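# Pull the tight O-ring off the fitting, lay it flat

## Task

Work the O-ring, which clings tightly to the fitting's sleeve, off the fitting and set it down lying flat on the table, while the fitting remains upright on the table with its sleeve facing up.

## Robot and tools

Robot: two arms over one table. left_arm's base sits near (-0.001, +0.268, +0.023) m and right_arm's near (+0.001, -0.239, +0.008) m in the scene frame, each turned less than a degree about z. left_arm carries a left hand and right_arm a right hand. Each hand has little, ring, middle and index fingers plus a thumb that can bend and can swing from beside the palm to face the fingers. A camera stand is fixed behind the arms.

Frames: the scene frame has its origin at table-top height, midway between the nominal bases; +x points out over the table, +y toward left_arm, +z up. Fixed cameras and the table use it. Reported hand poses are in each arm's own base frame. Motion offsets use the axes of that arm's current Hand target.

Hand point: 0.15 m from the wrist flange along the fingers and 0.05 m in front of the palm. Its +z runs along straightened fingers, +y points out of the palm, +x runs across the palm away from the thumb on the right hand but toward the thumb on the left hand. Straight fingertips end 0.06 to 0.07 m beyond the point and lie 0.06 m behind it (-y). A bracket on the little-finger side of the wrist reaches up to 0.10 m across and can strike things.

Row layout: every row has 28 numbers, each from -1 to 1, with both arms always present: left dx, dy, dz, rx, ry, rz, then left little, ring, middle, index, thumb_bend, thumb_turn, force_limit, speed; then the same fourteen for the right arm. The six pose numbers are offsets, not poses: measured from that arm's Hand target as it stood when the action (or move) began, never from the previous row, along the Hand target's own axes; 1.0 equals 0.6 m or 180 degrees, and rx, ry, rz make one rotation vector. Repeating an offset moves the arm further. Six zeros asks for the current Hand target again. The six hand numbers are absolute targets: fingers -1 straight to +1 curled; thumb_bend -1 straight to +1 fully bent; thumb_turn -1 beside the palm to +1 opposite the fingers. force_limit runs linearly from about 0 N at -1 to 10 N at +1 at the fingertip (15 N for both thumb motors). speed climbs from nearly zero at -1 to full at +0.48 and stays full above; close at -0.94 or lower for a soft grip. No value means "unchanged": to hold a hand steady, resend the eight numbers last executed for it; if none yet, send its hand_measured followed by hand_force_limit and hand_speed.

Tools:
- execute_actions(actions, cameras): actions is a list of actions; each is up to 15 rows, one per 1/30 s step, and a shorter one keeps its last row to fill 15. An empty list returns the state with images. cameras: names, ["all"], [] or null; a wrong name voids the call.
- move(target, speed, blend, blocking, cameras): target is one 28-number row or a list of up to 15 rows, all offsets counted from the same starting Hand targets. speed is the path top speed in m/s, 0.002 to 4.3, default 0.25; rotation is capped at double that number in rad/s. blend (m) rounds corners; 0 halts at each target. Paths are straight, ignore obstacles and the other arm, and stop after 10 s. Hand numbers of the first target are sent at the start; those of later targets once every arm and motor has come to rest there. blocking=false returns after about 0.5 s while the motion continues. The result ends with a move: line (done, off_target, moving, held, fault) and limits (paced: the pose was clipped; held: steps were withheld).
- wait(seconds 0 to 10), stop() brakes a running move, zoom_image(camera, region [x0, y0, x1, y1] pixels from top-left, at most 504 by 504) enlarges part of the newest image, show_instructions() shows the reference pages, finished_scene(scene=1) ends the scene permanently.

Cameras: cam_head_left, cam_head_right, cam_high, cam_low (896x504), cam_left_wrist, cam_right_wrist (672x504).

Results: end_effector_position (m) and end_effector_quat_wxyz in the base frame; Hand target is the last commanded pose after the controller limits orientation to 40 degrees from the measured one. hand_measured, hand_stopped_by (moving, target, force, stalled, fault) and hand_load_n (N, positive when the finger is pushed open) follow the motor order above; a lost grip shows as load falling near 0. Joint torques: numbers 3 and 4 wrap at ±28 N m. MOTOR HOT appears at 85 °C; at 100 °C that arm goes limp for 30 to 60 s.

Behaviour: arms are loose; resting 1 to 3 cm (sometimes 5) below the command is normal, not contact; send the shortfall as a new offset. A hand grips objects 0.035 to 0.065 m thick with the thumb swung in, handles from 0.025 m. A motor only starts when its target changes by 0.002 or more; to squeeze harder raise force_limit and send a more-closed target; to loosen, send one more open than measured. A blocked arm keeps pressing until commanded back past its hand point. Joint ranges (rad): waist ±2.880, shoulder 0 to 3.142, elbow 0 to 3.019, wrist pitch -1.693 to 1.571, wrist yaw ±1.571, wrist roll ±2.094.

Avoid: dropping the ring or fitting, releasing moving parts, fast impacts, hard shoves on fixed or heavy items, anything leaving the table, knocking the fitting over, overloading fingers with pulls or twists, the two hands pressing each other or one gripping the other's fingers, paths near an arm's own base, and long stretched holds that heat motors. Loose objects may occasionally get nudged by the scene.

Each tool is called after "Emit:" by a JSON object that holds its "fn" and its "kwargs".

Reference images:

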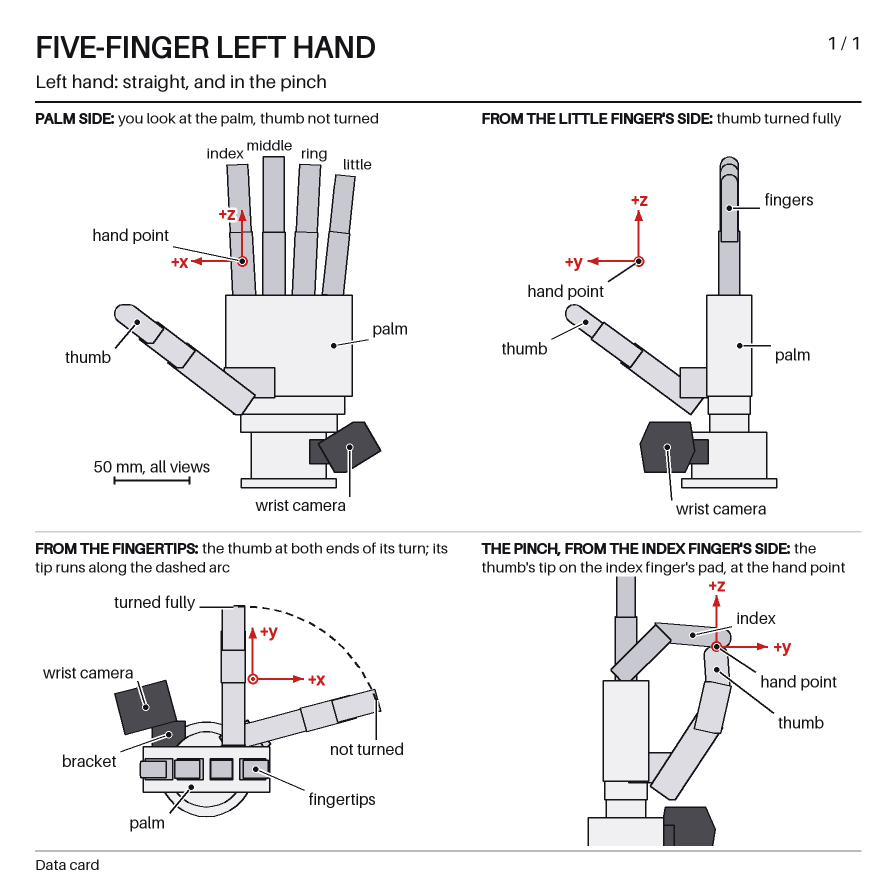

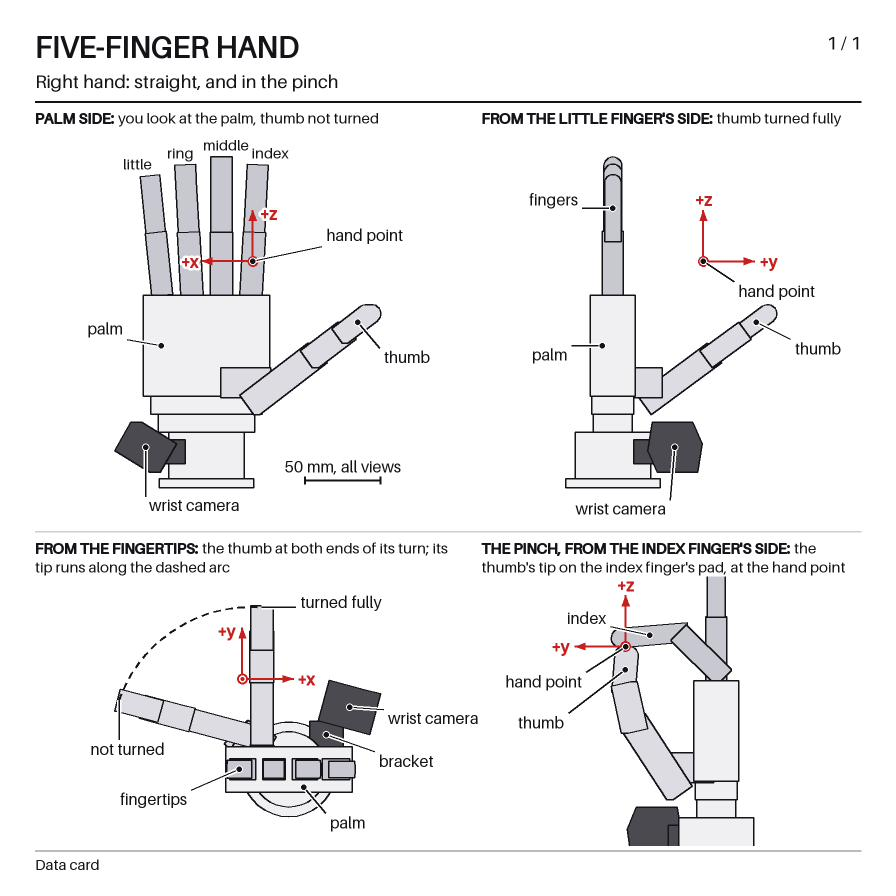

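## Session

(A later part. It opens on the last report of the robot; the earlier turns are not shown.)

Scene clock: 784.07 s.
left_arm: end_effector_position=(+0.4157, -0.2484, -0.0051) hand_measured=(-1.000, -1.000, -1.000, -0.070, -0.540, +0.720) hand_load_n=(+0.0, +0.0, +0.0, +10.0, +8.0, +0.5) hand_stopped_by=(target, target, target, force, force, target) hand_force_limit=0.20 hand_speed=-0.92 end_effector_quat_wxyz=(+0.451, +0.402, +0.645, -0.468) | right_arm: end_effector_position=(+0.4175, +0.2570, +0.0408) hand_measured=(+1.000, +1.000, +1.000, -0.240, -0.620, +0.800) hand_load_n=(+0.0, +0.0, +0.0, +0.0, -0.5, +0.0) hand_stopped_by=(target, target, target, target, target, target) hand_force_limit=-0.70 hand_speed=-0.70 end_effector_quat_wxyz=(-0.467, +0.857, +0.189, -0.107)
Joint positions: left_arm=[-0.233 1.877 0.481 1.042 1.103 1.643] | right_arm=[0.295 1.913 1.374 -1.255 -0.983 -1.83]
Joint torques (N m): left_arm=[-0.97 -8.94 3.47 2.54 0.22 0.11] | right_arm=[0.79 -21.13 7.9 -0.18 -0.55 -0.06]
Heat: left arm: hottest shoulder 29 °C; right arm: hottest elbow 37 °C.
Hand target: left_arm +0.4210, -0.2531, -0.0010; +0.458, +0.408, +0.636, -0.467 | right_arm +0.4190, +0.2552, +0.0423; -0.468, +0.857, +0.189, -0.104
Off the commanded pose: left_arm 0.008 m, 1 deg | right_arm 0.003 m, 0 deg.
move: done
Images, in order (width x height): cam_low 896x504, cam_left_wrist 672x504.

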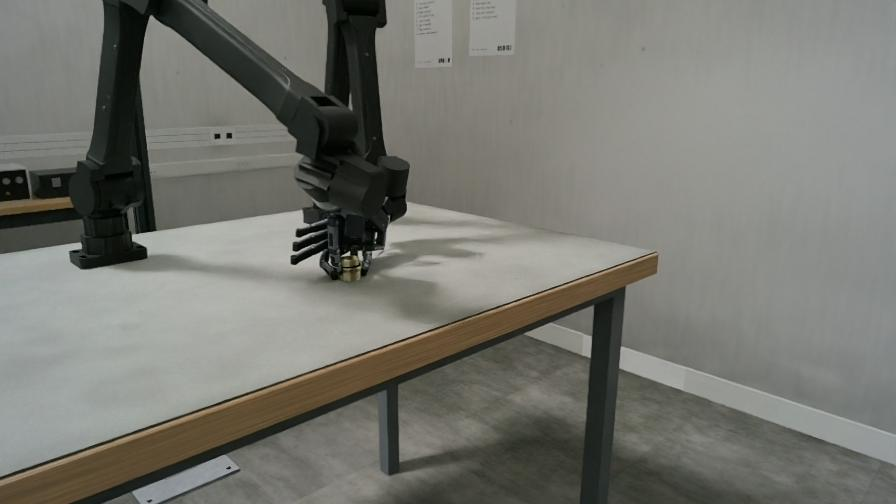

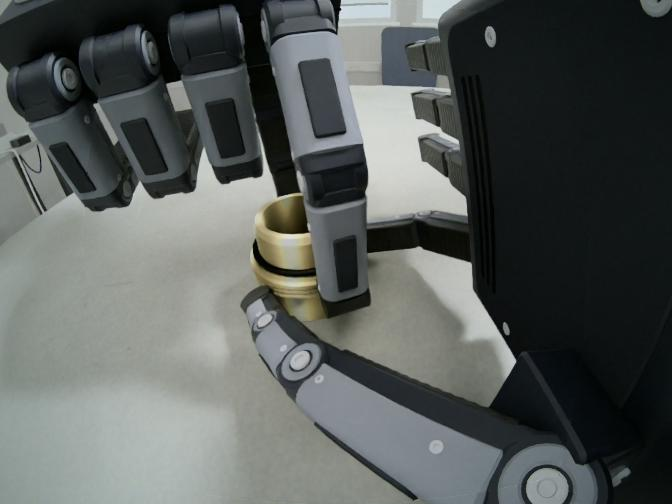

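Emit:
{"fn": "move", "kwargs": {"target": [0,0,0,0,0,0,-1,-1,-1,0.1,-0.30,0.72,0.2,-0.92,0.0052,-0.0053,-0.0042,0,0,0,1,1,1,-0.22,-0.60,0.92,-0.7,-0.7], "speed": 0.04, "cameras": ["cam_low","cam_left_wrist"]}}

Emit:
{"fn": "zoom_image", "kwargs": {"camera": "cam_low", "region": [325, 245, 375, 285]}}

Emit:
{"fn": "zoom_image", "kwargs": {"camera": "cam_left_wrist", "region": [240, 190, 380, 300]}}

Scene clock: 791.13 s.
left_arm: end_effector_position=(+0.4157, -0.2484, -0.0051) hand_measured=(-1.000, -1.000, -1.000, -0.070, -0.540, +0.720) hand_load_n=(+0.0, +0.0, +0.0, +10.0, +8.5, +0.5) hand_stopped_by=(target, target, target, force, force, target) hand_force_limit=0.20 hand_speed=-0.92 end_effector_quat_wxyz=(+0.451, +0.402, +0.645, -0.468) | right_arm: end_effector_position=(+0.4175, +0.2570, +0.0408) hand_measured=(+1.000, +1.000, +1.000, -0.220, -0.600, +0.920) hand_load_n=(+0.0, +0.0, +0.0, +0.0, +0.0, +0.0) hand_stopped_by=(target, target, target, target, target, target) hand_force_limit=-0.70 hand_speed=-0.70 end_effector_quat_wxyz=(-0.467, +0.857, +0.189, -0.107)
Joint positions: left_arm=[-0.233 1.877 0.481 1.042 1.103 1.643] | right_arm=[0.295 1.913 1.374 -1.255 -0.983 -1.83]
Joint torques (N m): left_arm=[-0.97 -9.05 3.51 2.56 0.21 0.11] | right_arm=[0.73 -20.95 9.28 -0.75 -0.55 -0.05]
Heat: left arm: hottest shoulder 29 °C; right arm: hottest elbow 37 °C.
Hand target: left_arm +0.4210, -0.2531, -0.0010; +0.458, +0.408, +0.636, -0.467 | right_arm +0.4220, +0.2561, +0.0463; -0.468, +0.857, +0.189, -0.104
Off the commanded pose: left_arm 0.008 m, 1 deg | right_arm 0.007 m, 0 deg.
move: done
Images, in order (width x height): cam_low 896x504, cam_left_wrist 672x504.

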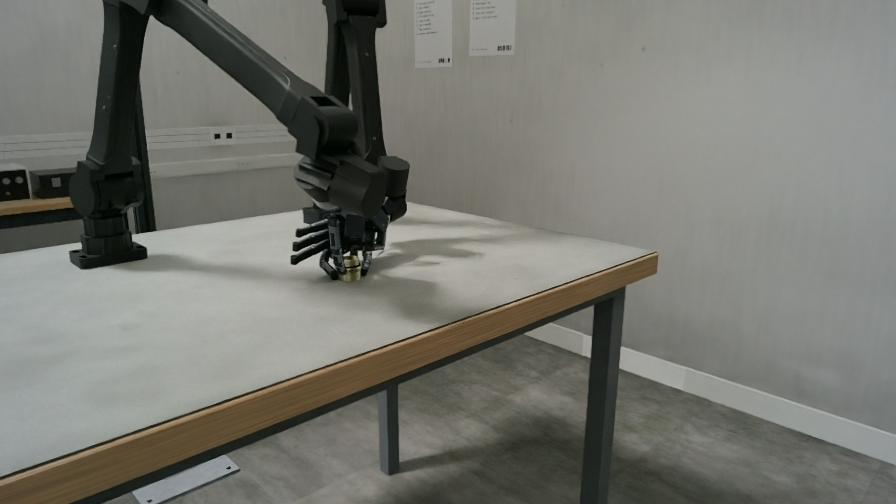

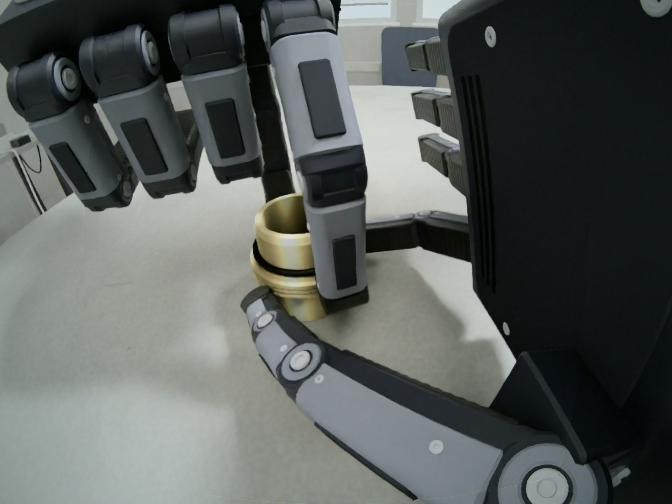

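Scaled by 10.080.

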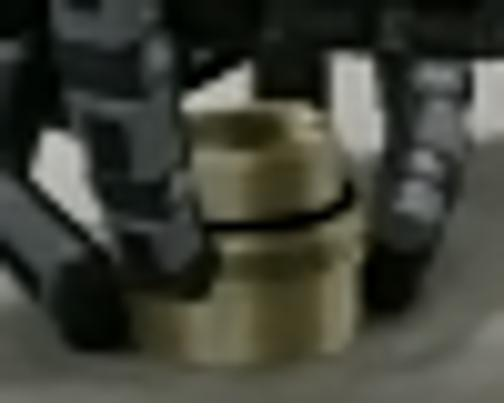

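Scaled by 3.600 from the camera's 672x504 image, which has a finer 960x720 frame.

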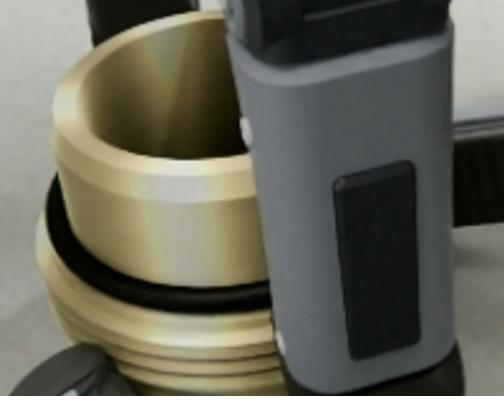

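Emit:
{"fn": "move", "kwargs": {"target": [0,0,0,0,0,0,-1,-1,-1,0.1,-0.30,0.72,0.2,-0.92,0.003,-0.0035,-0.004,0,0,0,1,1,1,-0.22,-0.60,0.92,-0.7,-0.7], "speed": 0.04}}

Scene clock: 796.07 s.
left_arm: end_effector_position=(+0.4157, -0.2484, -0.0051) hand_measured=(-1.000, -1.000, -1.000, -0.070, -0.540, +0.720) hand_load_n=(+0.0, +0.0, +0.0, +9.5, +8.0, +1.0) hand_stopped_by=(target, target, target, force, force, target) hand_force_limit=0.20 hand_speed=-0.92 end_effector_quat_wxyz=(+0.451, +0.402, +0.645, -0.468) | right_arm: end_effector_position=(+0.4155, +0.2564, +0.0414) hand_measured=(+1.000, +1.000, +1.000, -0.220, -0.600, +0.920) hand_load_n=(+0.0, +0.0, +0.0, +0.0, +0.0, +0.0) hand_stopped_by=(target, target, target, target, target, target) hand_force_limit=-0.70 hand_speed=-0.70 end_effector_quat_wxyz=(-0.467, +0.857, +0.187, -0.111)
Joint positions: left_arm=[-0.233 1.877 0.481 1.042 1.103 1.643] | right_arm=[0.295 1.913 1.374 -1.264 -0.983 -1.83]
Joint torques (N m): left_arm=[-0.91 -8.88 3.49 2.54 0.22 0.11] | right_arm=[0.73 -20.84 10.15 -0.84 -0.54 -0.07]
Heat: left arm: hottest shoulder 29 °C; right arm: hottest elbow 37 °C.
Hand target: left_arm +0.4210, -0.2531, -0.0010; +0.458, +0.408, +0.636, -0.467 | right_arm +0.4240, +0.2561, +0.0494; -0.468, +0.857, +0.189, -0.104
Off the commanded pose: left_arm 0.008 m, 1 deg | right_arm 0.012 m, 1 deg.
move: off_target (right_arm)

Emit:
{"fn": "move", "kwargs": {"target": [[0,0,0,0,0,0,-1,-1,-1,0.1,-0.30,0.72,0.2,-0.92,-0.013,-0.0252,-0.0119,0,0,0,1,1,1,-0.24,-0.62,0.8,-0.7,-0.7],[0,0,0,0,0,0,-1,-1,-1,0.1,-0.30,0.72,0.2,-0.92,0.0035,0.0098,0.0106,0,0,0,1,1,1,-0.24,-0.62,0.8,-0.7,-0.7]], "speed": 0.06, "cameras": ["cam_low","cam_left_wrist"]}}

Emit:
{"fn": "zoom_image", "kwargs": {"camera": "cam_low", "region": [325, 245, 375, 285]}}

Emit:
{"fn": "zoom_image", "kwargs": {"camera": "cam_left_wrist", "region": [240, 190, 380, 300]}}

Scene clock: 810.13 s.
left_arm: end_effector_position=(+0.4157, -0.2484, -0.0051) hand_measured=(-1.000, -1.000, -1.000, -0.070, -0.540, +0.720) hand_load_n=(+0.0, +0.0, +0.0, +10.0, +8.0, +0.5) hand_stopped_by=(target, target, target, force, force, target) hand_force_limit=0.20 hand_speed=-0.92 end_effector_quat_wxyz=(+0.451, +0.402, +0.645, -0.468) | right_arm: end_effector_position=(+0.4155, +0.2564, +0.0414) hand_measured=(+1.000, +1.000, +1.000, -0.240, -0.620, +0.800) hand_load_n=(+0.0, +0.0, +0.0, +0.0, +0.0, +0.0) hand_stopped_by=(target, target, target, target, target, target) hand_force_limit=-0.70 hand_speed=-0.70 end_effector_quat_wxyz=(-0.467, +0.857, +0.187, -0.111)
Joint positions: left_arm=[-0.233 1.877 0.481 1.042 1.103 1.643] | right_arm=[0.295 1.913 1.374 -1.264 -0.983 -1.83]
Joint torques (N m): left_arm=[-0.91 -9.05 3.47 2.54 0.21 0.11] | right_arm=[1.14 -19.55 9.8 0.17 -0.58 -0.01]
Heat: left arm: hottest shoulder 29 °C; right arm: hottest elbow 37 °C.
Hand target: left_arm +0.4210, -0.2531, -0.0010; +0.458, +0.408, +0.636, -0.467 | right_arm +0.4250, +0.2589, +0.0410; -0.468, +0.857, +0.189, -0.104
Off the commanded pose: left_arm 0.008 m, 1 deg | right_arm 0.010 m, 1 deg.
move: done
Images, in order (width x height): cam_low 896x504, cam_left_wrist 672x504.

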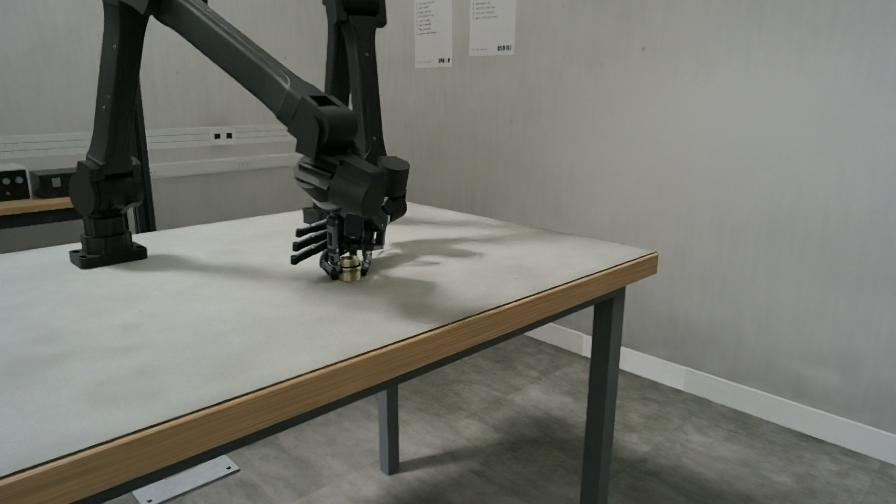

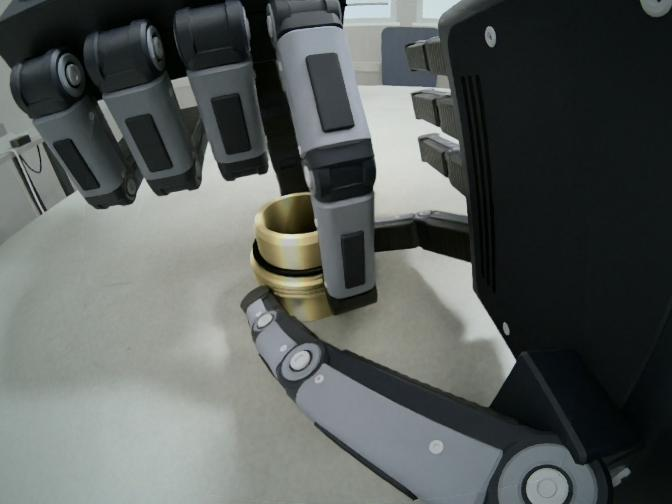

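Scaled by 10.080.

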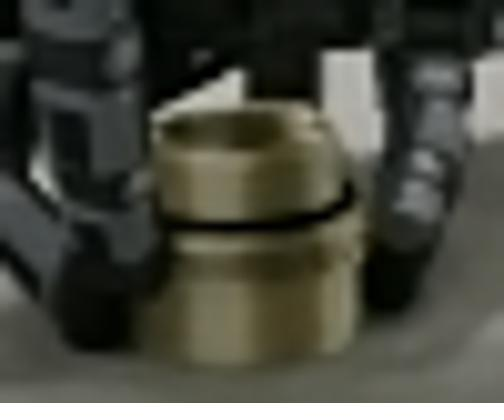

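Scaled by 3.600 from the camera's 672x504 image, which has a finer 960x720 frame.

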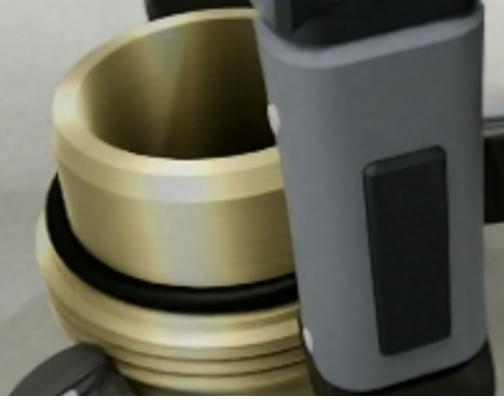

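Emit:
{"fn": "move", "kwargs": {"target": [0,0,0,0,0,0,-1,-1,-1,0.1,-0.30,0.72,0.2,-0.92,0.015,-0.028,-0.018,0,0,0,1,1,1,-0.24,-0.62,0.8,-0.7,-0.7], "speed": 0.08}}

Scene clock: 814.10 s.
left_arm: end_effector_position=(+0.4157, -0.2484, -0.0051) hand_measured=(-1.000, -1.000, -1.000, -0.070, -0.540, +0.720) hand_load_n=(+0.0, +0.0, +0.0, +9.5, +8.0, +0.5) hand_stopped_by=(target, target, target, force, force, target) hand_force_limit=0.20 hand_speed=-0.92 end_effector_quat_wxyz=(+0.451, +0.402, +0.645, -0.468) | right_arm: end_effector_position=(+0.4199, +0.2577, +0.0502) hand_measured=(+1.000, +1.000, +1.000, -0.240, -0.620, +0.800) hand_load_n=(+0.0, +0.0, +0.0, +0.0, +0.0, +0.0) hand_stopped_by=(target, target, target, target, target, target) hand_force_limit=-0.70 hand_speed=-0.70 end_effector_quat_wxyz=(-0.467, +0.857, +0.186, -0.111)
Joint positions: left_arm=[-0.233 1.877 0.481 1.042 1.103 1.643] | right_arm=[0.295 1.913 1.4 -1.292 -0.983 -1.83]
Joint torques (N m): left_arm=[-0.91 -9 3.48 2.54 0.21 0.11] | right_arm=[1.32 -20.37 12.15 -0.85 -0.62 0.04]
Heat: left arm: hottest shoulder 29 °C; right arm: hottest elbow 37 °C.
Hand target: left_arm +0.4210, -0.2531, -0.0010; +0.458, +0.408, +0.636, -0.467 | right_arm +0.4331, +0.2627, +0.0610; -0.468, +0.857, +0.189, -0.104
Off the commanded pose: left_arm 0.008 m, 1 deg | right_arm 0.018 m, 1 deg.
move: off_target (right_arm)

Emit:
{"fn": "move", "kwargs": {"target": [[0,0,0,0,0,0,-1,-1,-1,0.1,-0.30,0.72,0.2,-0.92,0.0113,0.0002,-0.0033,0,0,0,1,1,1,-0.24,-0.62,0.75,-0.7,-0.7],[0,0,0,0,0,0,-1,-1,-1,0.1,-0.30,0.72,0.2,-0.92,-0.0159,0.0355,0.0202,0,0,0,1,1,1,-0.24,-0.62,0.75,-0.7,-0.7]], "speed": 0.06, "cameras": ["cam_low","cam_left_wrist"]}}

Emit:
{"fn": "zoom_image", "kwargs": {"camera": "cam_low", "region": [325, 245, 375, 285]}}

Emit:
{"fn": "zoom_image", "kwargs": {"camera": "cam_left_wrist", "region": [240, 190, 380, 300]}}

Scene clock: 829.00 s.
left_arm: end_effector_position=(+0.4157, -0.2484, -0.0051) hand_measured=(-1.000, -1.000, -1.000, -0.070, -0.540, +0.720) hand_load_n=(+0.0, +0.0, +0.0, +10.0, +8.5, +0.5) hand_stopped_by=(target, target, target, force, force, target) hand_force_limit=0.20 hand_speed=-0.92 end_effector_quat_wxyz=(+0.451, +0.402, +0.645, -0.468) | right_arm: end_effector_position=(+0.4228, +0.2586, +0.0437) hand_measured=(+1.000, +1.000, +1.000, -0.240, -0.620, +0.750) hand_load_n=(+0.0, +0.0, +0.0, +0.0, +0.0, +0.0) hand_stopped_by=(target, target, target, target, target, target) hand_force_limit=-0.70 hand_speed=-0.70 end_effector_quat_wxyz=(-0.468, +0.857, +0.191, -0.103)
Joint positions: left_arm=[-0.233 1.877 0.481 1.042 1.103 1.643] | right_arm=[0.295 1.916 1.389 -1.258 -0.983 -1.83]
Joint torques (N m): left_arm=[-0.91 -9 3.49 2.51 0.22 0.11] | right_arm=[0.85 -19.72 8.09 0.18 -0.56 -0.05]
Heat: left arm: hottest shoulder 29 °C; right arm: hottest elbow 38 °C.
Hand target: left_arm +0.4210, -0.2531, -0.0010; +0.458, +0.408, +0.636, -0.467 | right_arm +0.4250, +0.2575, +0.0365; -0.468, +0.857, +0.189, -0.104
Off the commanded pose: left_arm 0.008 m, 1 deg | right_arm 0.008 m, 0 deg.
move: done
Images, in order (width x height): cam_low 896x504, cam_left_wrist 672x504.

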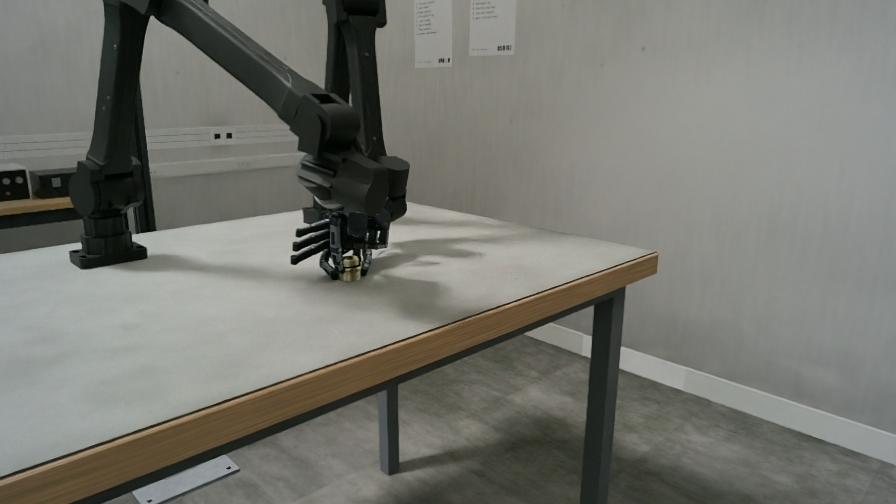

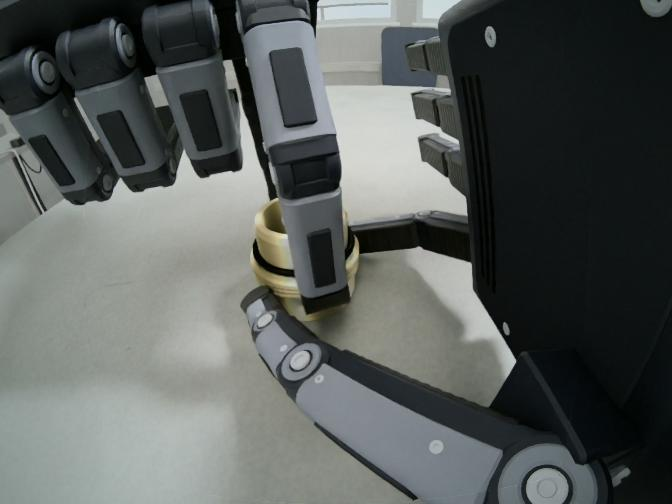

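Scaled by 10.080.

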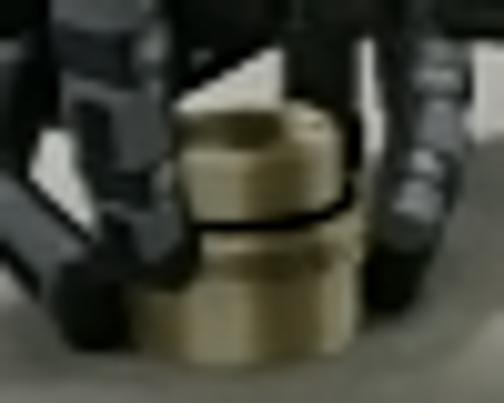

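Scaled by 3.600 from the camera's 672x504 image, which has a finer 960x720 frame.

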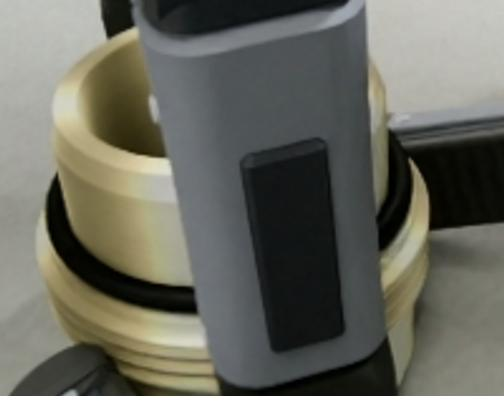

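Emit:
{"fn": "move", "kwargs": {"target": [0,0,0,0,0,0,-1,-1,-1,0.1,-0.30,0.72,0.2,-0.92,0,0,0,0,0,0,1,1,1,0.1,-0.3,0.75,-0.6,-0.92], "speed": 0.1, "cameras": ["cam_low","cam_left_wrist","cam_right_wrist"]}}

Emit:
{"fn": "zoom_image", "kwargs": {"camera": "cam_low", "region": [325, 245, 375, 285]}}

Emit:
{"fn": "zoom_image", "kwargs": {"camera": "cam_left_wrist", "region": [240, 190, 380, 300]}}

Emit:
{"fn": "zoom_image", "kwargs": {"camera": "cam_right_wrist", "region": [300, 160, 460, 320]}}

Scene clock: 835.97 s.
left_arm: end_effector_position=(+0.4157, -0.2484, -0.0051) hand_measured=(-1.000, -1.000, -1.000, -0.070, -0.540, +0.720) hand_load_n=(+0.0, +0.0, +0.0, +9.5, +8.0, +1.0) hand_stopped_by=(target, target, target, force, force, target) hand_force_limit=0.20 hand_speed=-0.92 end_effector_quat_wxyz=(+0.451, +0.402, +0.645, -0.468) | right_arm: end_effector_position=(+0.4212, +0.2612, +0.0437) hand_measured=(+1.000, +1.000, +1.000, -0.114, -0.402, +0.750) hand_load_n=(+0.0, +0.0, +0.0, +2.5, +3.0, +0.0) hand_stopped_by=(target, target, target, force, force, target) hand_force_limit=-0.60 hand_speed=-0.92 end_effector_quat_wxyz=(-0.467, +0.856, +0.194, -0.104)
Joint positions: left_arm=[-0.233 1.877 0.481 1.042 1.103 1.643] | right_arm=[0.301 1.916 1.389 -1.258 -0.983 -1.83]
Joint torques (N m): left_arm=[-0.97 -8.82 3.51 2.52 0.22 0.11] | right_arm=[0.91 -19.66 8.08 0.2 -0.58 -0.05]
Heat: left arm: hottest shoulder 29 °C; right arm: hottest elbow 38 °C.
Hand target: left_arm +0.4210, -0.2531, -0.0010; +0.458, +0.408, +0.636, -0.467 | right_arm +0.4250, +0.2575, +0.0365; -0.468, +0.857, +0.189, -0.104
Off the commanded pose: left_arm 0.008 m, 1 deg | right_arm 0.009 m, 1 deg.
move: done
Images, in order (width x height): cam_low 896x504, cam_left_wrist 672x504, cam_right_wrist 672x504.

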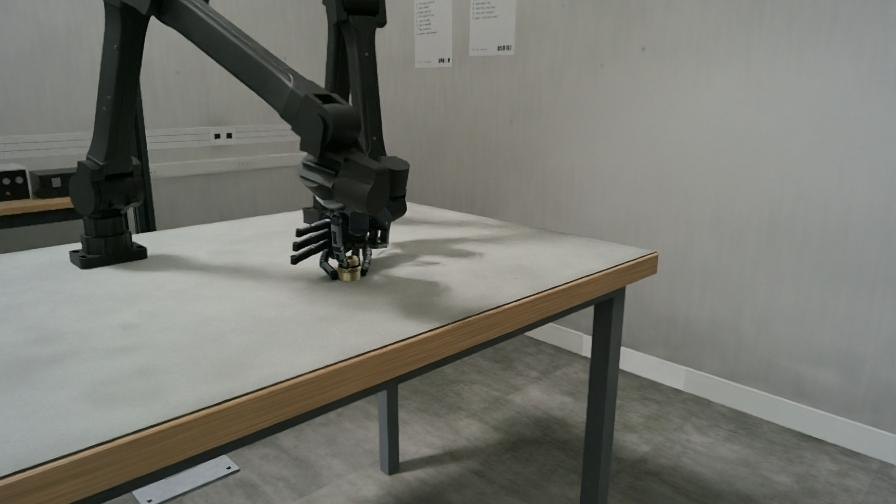

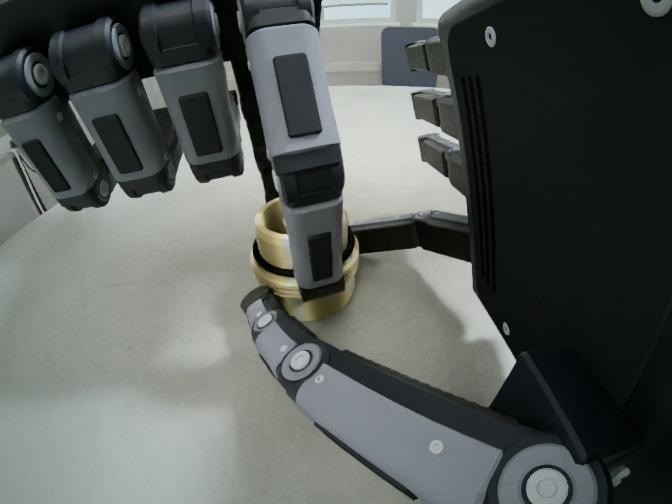

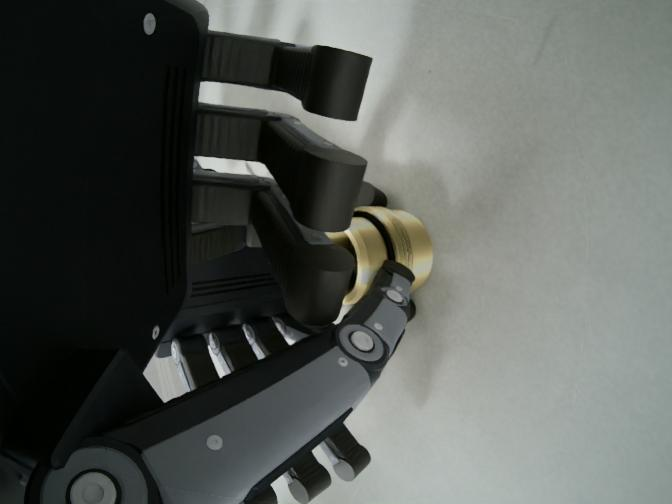

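Scaled by 10.080.

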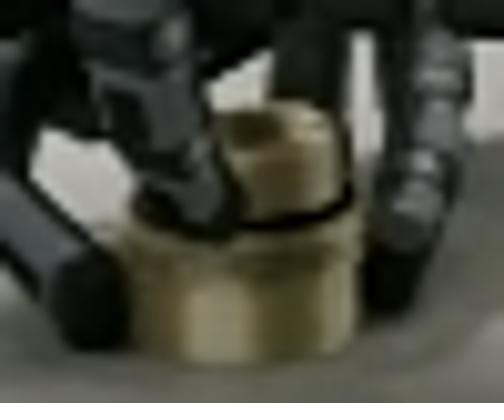

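Scaled by 3.600 from the camera's 672x504 image, which has a finer 960x720 frame.

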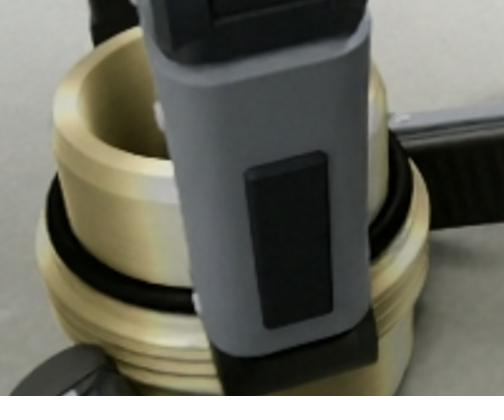

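Scaled by 3.150 from the camera's 672x504 image, which has a finer 960x720 frame.

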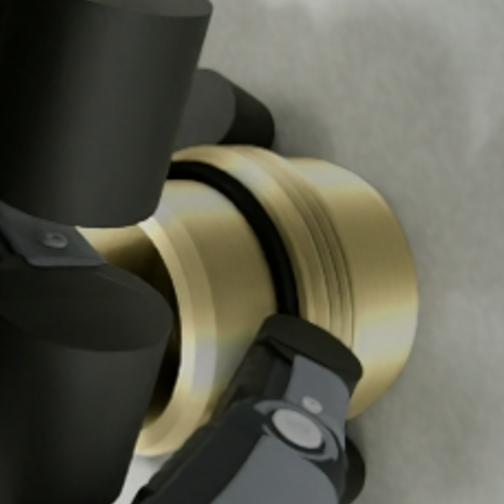

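Emit:
{"fn": "move", "kwargs": {"target": [0,0,0,0,0,0,-1,-1,-1,0.1,-0.30,0.72,0.2,-0.92,0,0,0,0,0,0,1,1,1,0.2,-0.2,0.75,-0.1,-0.9], "speed": 0.1, "cameras": ["cam_low","cam_left_wrist","cam_right_wrist"]}}

Emit:
{"fn": "zoom_image", "kwargs": {"camera": "cam_low", "region": [325, 245, 375, 285]}}

Emit:
{"fn": "zoom_image", "kwargs": {"camera": "cam_left_wrist", "region": [240, 190, 380, 300]}}

Emit:
{"fn": "zoom_image", "kwargs": {"camera": "cam_right_wrist", "region": [300, 160, 460, 320]}}

Scene clock: 846.80 s.
left_arm: end_effector_position=(+0.4159, -0.2484, -0.0048) hand_measured=(-1.000, -1.000, -1.000, -0.070, -0.540, +0.720) hand_load_n=(+0.0, +0.0, +0.0, +9.0, +8.0, +1.5) hand_stopped_by=(target, target, target, force, force, target) hand_force_limit=0.20 hand_speed=-0.92 end_effector_quat_wxyz=(+0.451, +0.402, +0.645, -0.468) | right_arm: end_effector_position=(+0.4212, +0.2612, +0.0437) hand_measured=(+1.000, +1.000, +1.000, -0.108, -0.384, +0.750) hand_load_n=(+0.0, +0.0, +0.0, +6.5, +6.5, +0.0) hand_stopped_by=(target, target, target, force, force, target) hand_force_limit=-0.10 hand_speed=-0.90 end_effector_quat_wxyz=(-0.467, +0.856, +0.194, -0.104)
Joint positions: left_arm=[-0.233 1.877 0.481 1.044 1.103 1.643] | right_arm=[0.301 1.916 1.389 -1.258 -0.983 -1.83]
Joint torques (N m): left_arm=[-0.91 -9.05 3.51 2.5 0.22 0.11] | right_arm=[0.85 -19.66 8.05 0.21 -0.58 -0.06]
Heat: left arm: hottest shoulder 29 °C; right arm: hottest elbow 37 °C.
Hand target: left_arm +0.4210, -0.2531, -0.0010; +0.458, +0.408, +0.636, -0.467 | right_arm +0.4250, +0.2575, +0.0365; -0.468, +0.857, +0.189, -0.104
Off the commanded pose: left_arm 0.008 m, 1 deg | right_arm 0.009 m, 1 deg.
move: done
Images, in order (width x height): cam_low 896x504, cam_left_wrist 672x504, cam_right_wrist 672x504.

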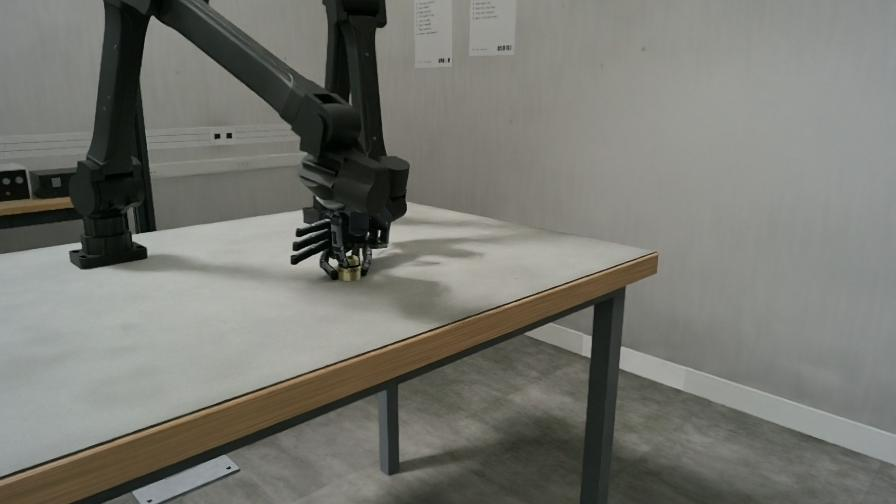

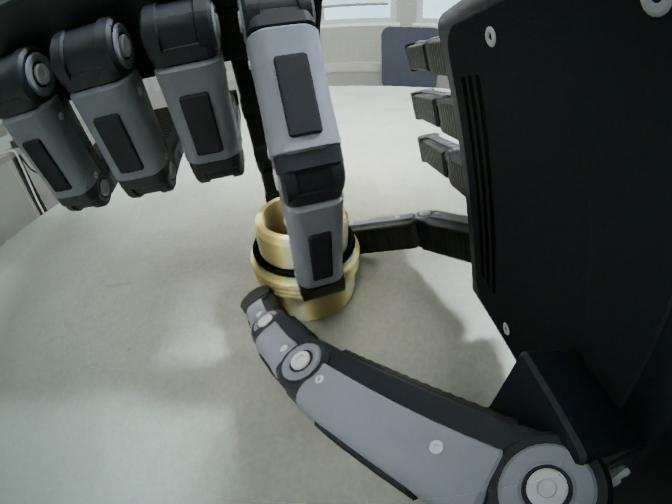

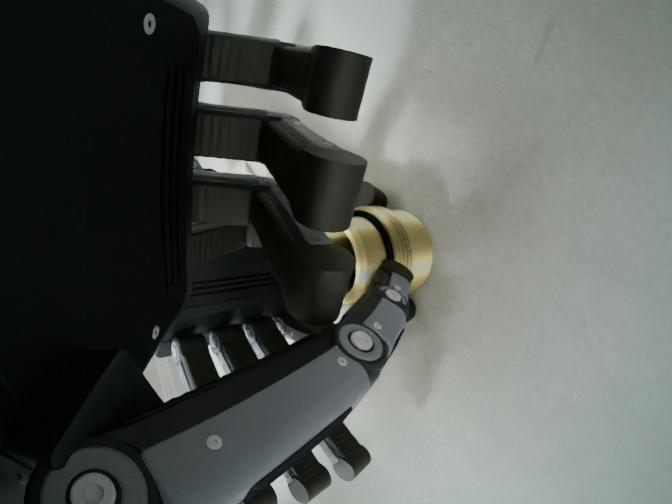

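Scaled by 10.080.

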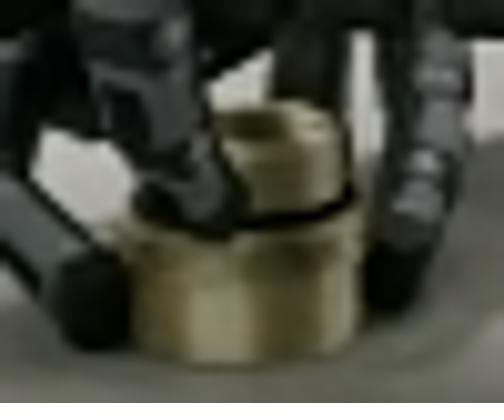

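Scaled by 3.600 from the camera's 672x504 image, which has a finer 960x720 frame.

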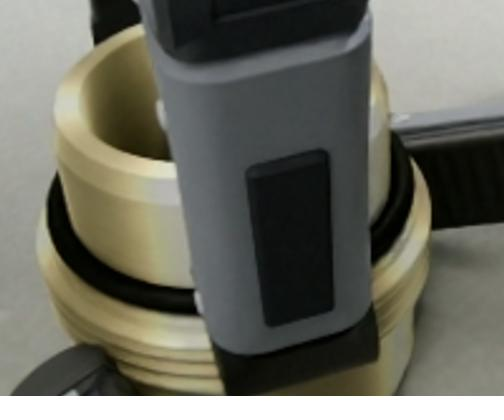

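Scaled by 3.150 from the camera's 672x504 image, which has a finer 960x720 frame.

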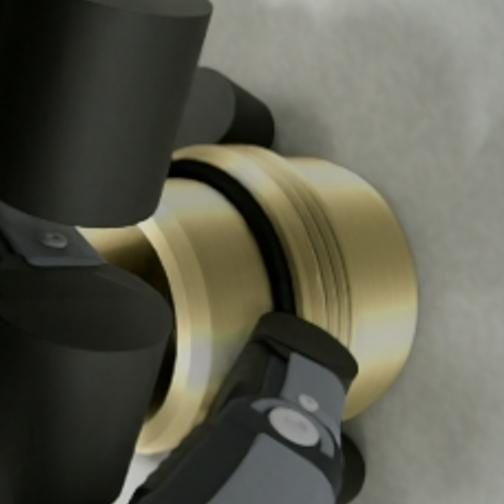

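Emit:
{"fn": "move", "kwargs": {"target": [0,0,0,0,0,0,-1,-1,-1,0.1,-0.30,0.72,0.2,-0.92,0,-0.0231,-0.01485,0,0,0,1,1,1,0.2,-0.2,0.75,-0.1,-0.9], "speed": 0.03, "cameras": ["cam_low","cam_left_wrist","cam_right_wrist"]}}

Emit:
{"fn": "zoom_image", "kwargs": {"camera": "cam_low", "region": [325, 245, 375, 285]}}

Emit:
{"fn": "zoom_image", "kwargs": {"camera": "cam_left_wrist", "region": [240, 190, 380, 300]}}

Scene clock: 850.37 s.
left_arm: end_effector_position=(+0.4155, -0.2490, -0.0048) hand_measured=(-1.000, -1.000, -1.000, -0.070, -0.540, +0.720) hand_load_n=(+0.0, +0.0, +0.0, +10.0, +7.0, +0.5) hand_stopped_by=(target, target, target, force, force, target) hand_force_limit=0.20 hand_speed=-0.92 end_effector_quat_wxyz=(+0.451, +0.403, +0.644, -0.468) | right_arm: end_effector_position=(+0.4210, +0.2603, +0.0438) hand_measured=(+1.000, +1.000, +1.000, -0.108, -0.384, +0.750) hand_load_n=(+0.0, +0.0, +0.0, +6.5, +6.5, +0.0) hand_stopped_by=(target, target, target, force, force, target) hand_force_limit=-0.10 hand_speed=-0.90 end_effector_quat_wxyz=(-0.468, +0.856, +0.195, -0.104)
Joint positions: left_arm=[-0.234 1.877 0.481 1.044 1.103 1.643] | right_arm=[0.299 1.916 1.389 -1.263 -0.983 -1.838]
Joint torques (N m): left_arm=[-0.85 -8.94 3.48 2.51 0.22 0.11] | right_arm=[0.79 -21.54 9.54 -1.13 -0.58 -0.04]
Heat: left arm: hottest shoulder 29 °C; right arm: hottest elbow 37 °C.
Hand target: left_arm +0.4210, -0.2531, -0.0010; +0.458, +0.408, +0.636, -0.467 | right_arm +0.4250, +0.2575, +0.0530; -0.468, +0.857, +0.189, -0.104
Off the commanded pose: left_arm 0.008 m, 1 deg | right_arm 0.010 m, 1 deg.
move: done
Images, in order (width x height): cam_low 896x504, cam_left_wrist 672x504, cam_right_wrist 672x504.

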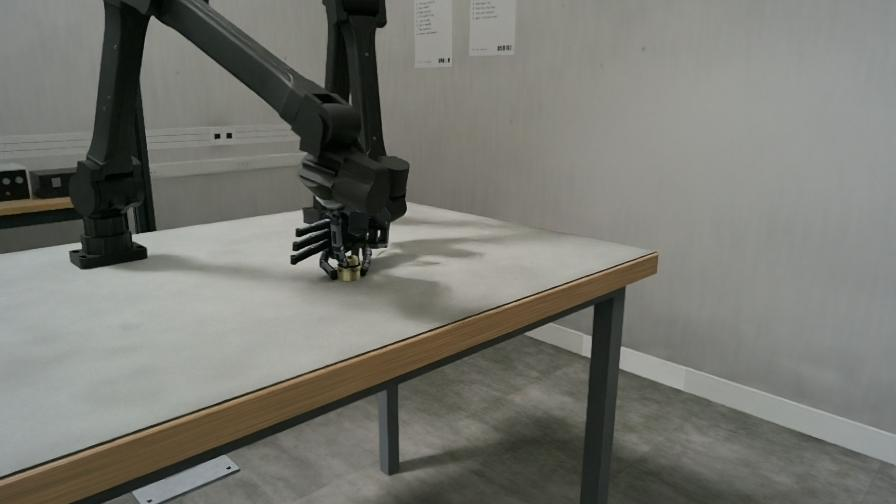

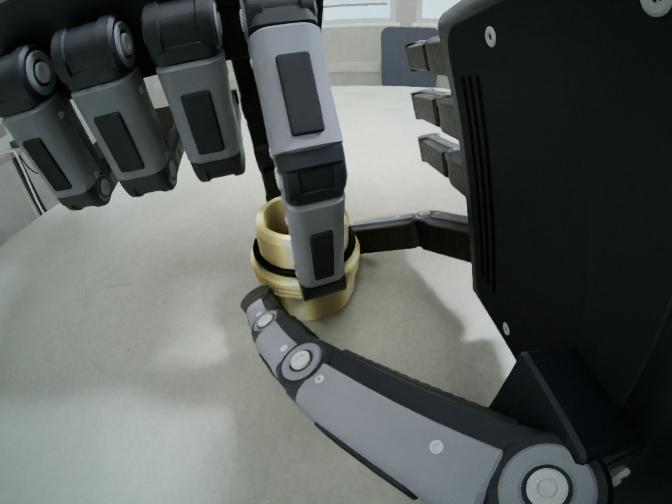

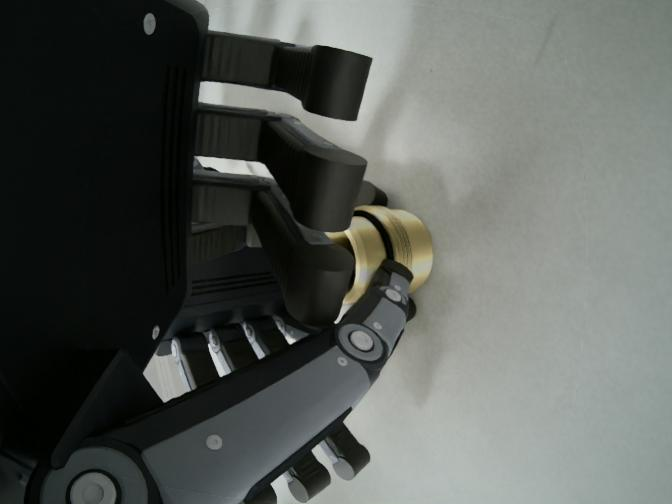

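Scaled by 10.080.

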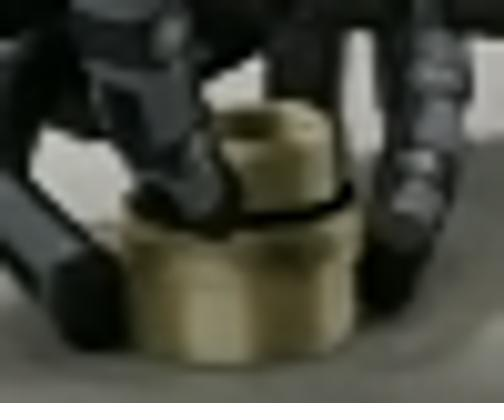

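Scaled by 3.600 from the camera's 672x504 image, which has a finer 960x720 frame.

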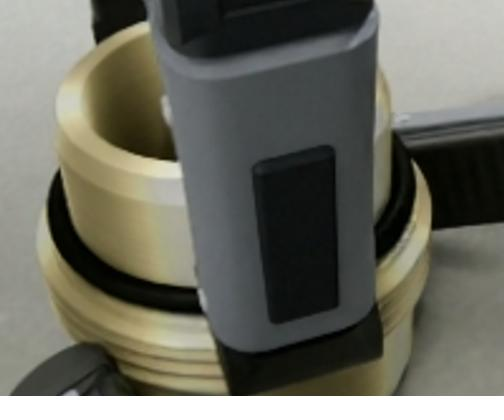

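Emit:
{"fn": "move", "kwargs": {"target": [0,0,0,0,0,0,-1,-1,-1,0.1,-0.30,0.72,0.2,-0.92,0,-0.0098,-0.0063,0,0,0,1,1,1,0.2,-0.2,0.75,-0.1,-0.9], "speed": 0.03, "cameras": ["cam_low","cam_left_wrist"]}}

Emit:
{"fn": "zoom_image", "kwargs": {"camera": "cam_low", "region": [325, 245, 375, 285]}}

Emit:
{"fn": "zoom_image", "kwargs": {"camera": "cam_left_wrist", "region": [240, 190, 380, 300]}}

Scene clock: 853.97 s.
left_arm: end_effector_position=(+0.4142, -0.2499, -0.0044) hand_measured=(-1.000, -1.000, -1.000, -0.070, -0.540, +0.720) hand_load_n=(+0.0, +0.0, -0.5, +10.0, +7.0, +0.5) hand_stopped_by=(target, target, target, force, force, target) hand_force_limit=0.20 hand_speed=-0.92 end_effector_quat_wxyz=(+0.450, +0.405, +0.642, -0.470) | right_arm: end_effector_position=(+0.4191, +0.2589, +0.0445) hand_measured=(+1.000, +1.000, +1.000, -0.108, -0.384, +0.750) hand_load_n=(+0.0, +0.0, +0.0, +4.5, +5.5, +0.5) hand_stopped_by=(target, target, target, force, force, target) hand_force_limit=-0.10 hand_speed=-0.90 end_effector_quat_wxyz=(-0.467, +0.856, +0.192, -0.108)
Joint positions: left_arm=[-0.234 1.877 0.481 1.044 1.111 1.643] | right_arm=[0.298 1.916 1.389 -1.273 -0.983 -1.838]
Joint torques (N m): left_arm=[-0.85 -8.94 3.48 2.43 0.21 0.11] | right_arm=[0.97 -22.18 10.15 -1.37 -0.58 -0.04]
Heat: left arm: hottest shoulder 29 °C; right arm: hottest elbow 37 °C.
Hand target: left_arm +0.4210, -0.2531, -0.0010; +0.458, +0.408, +0.636, -0.467 | right_arm +0.4250, +0.2575, +0.0600; -0.468, +0.857, +0.189, -0.104
Off the commanded pose: left_arm 0.008 m, 1 deg | right_arm 0.017 m, 1 deg.
move: off_target (right_arm)
Images, in order (width x height): cam_low 896x504, cam_left_wrist 672x504.

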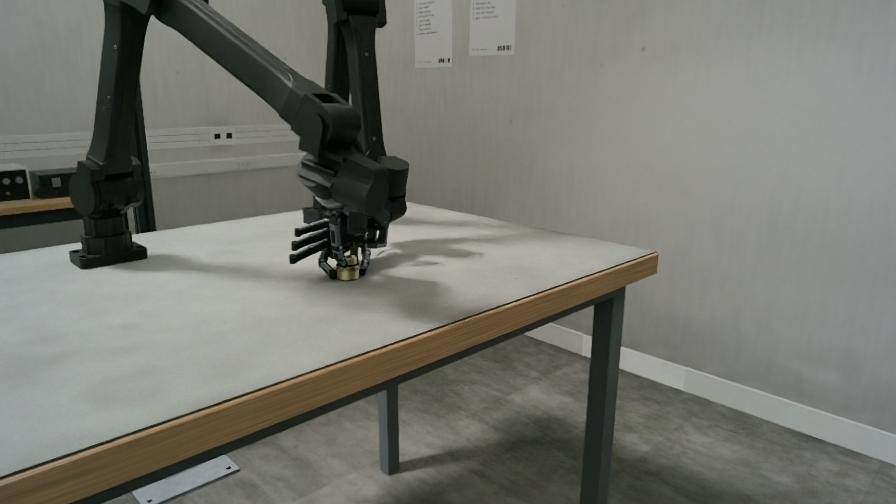

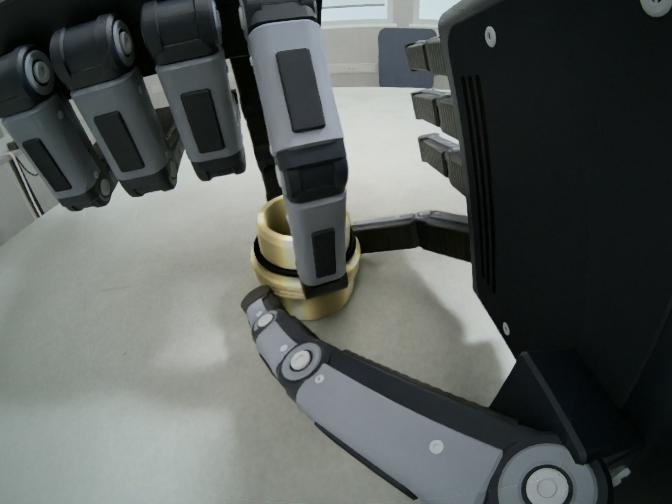

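Scaled by 10.080.

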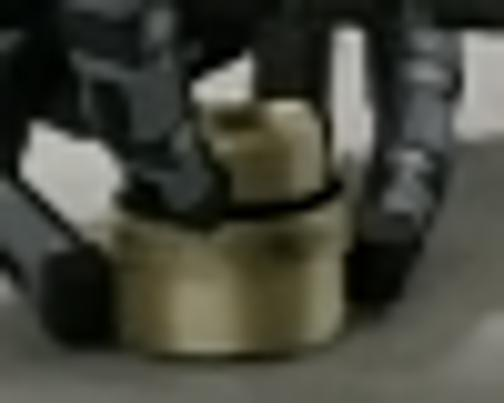

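Scaled by 3.600 from the camera's 672x504 image, which has a finer 960x720 frame.

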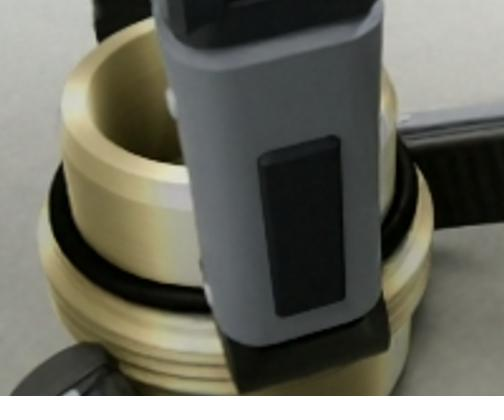

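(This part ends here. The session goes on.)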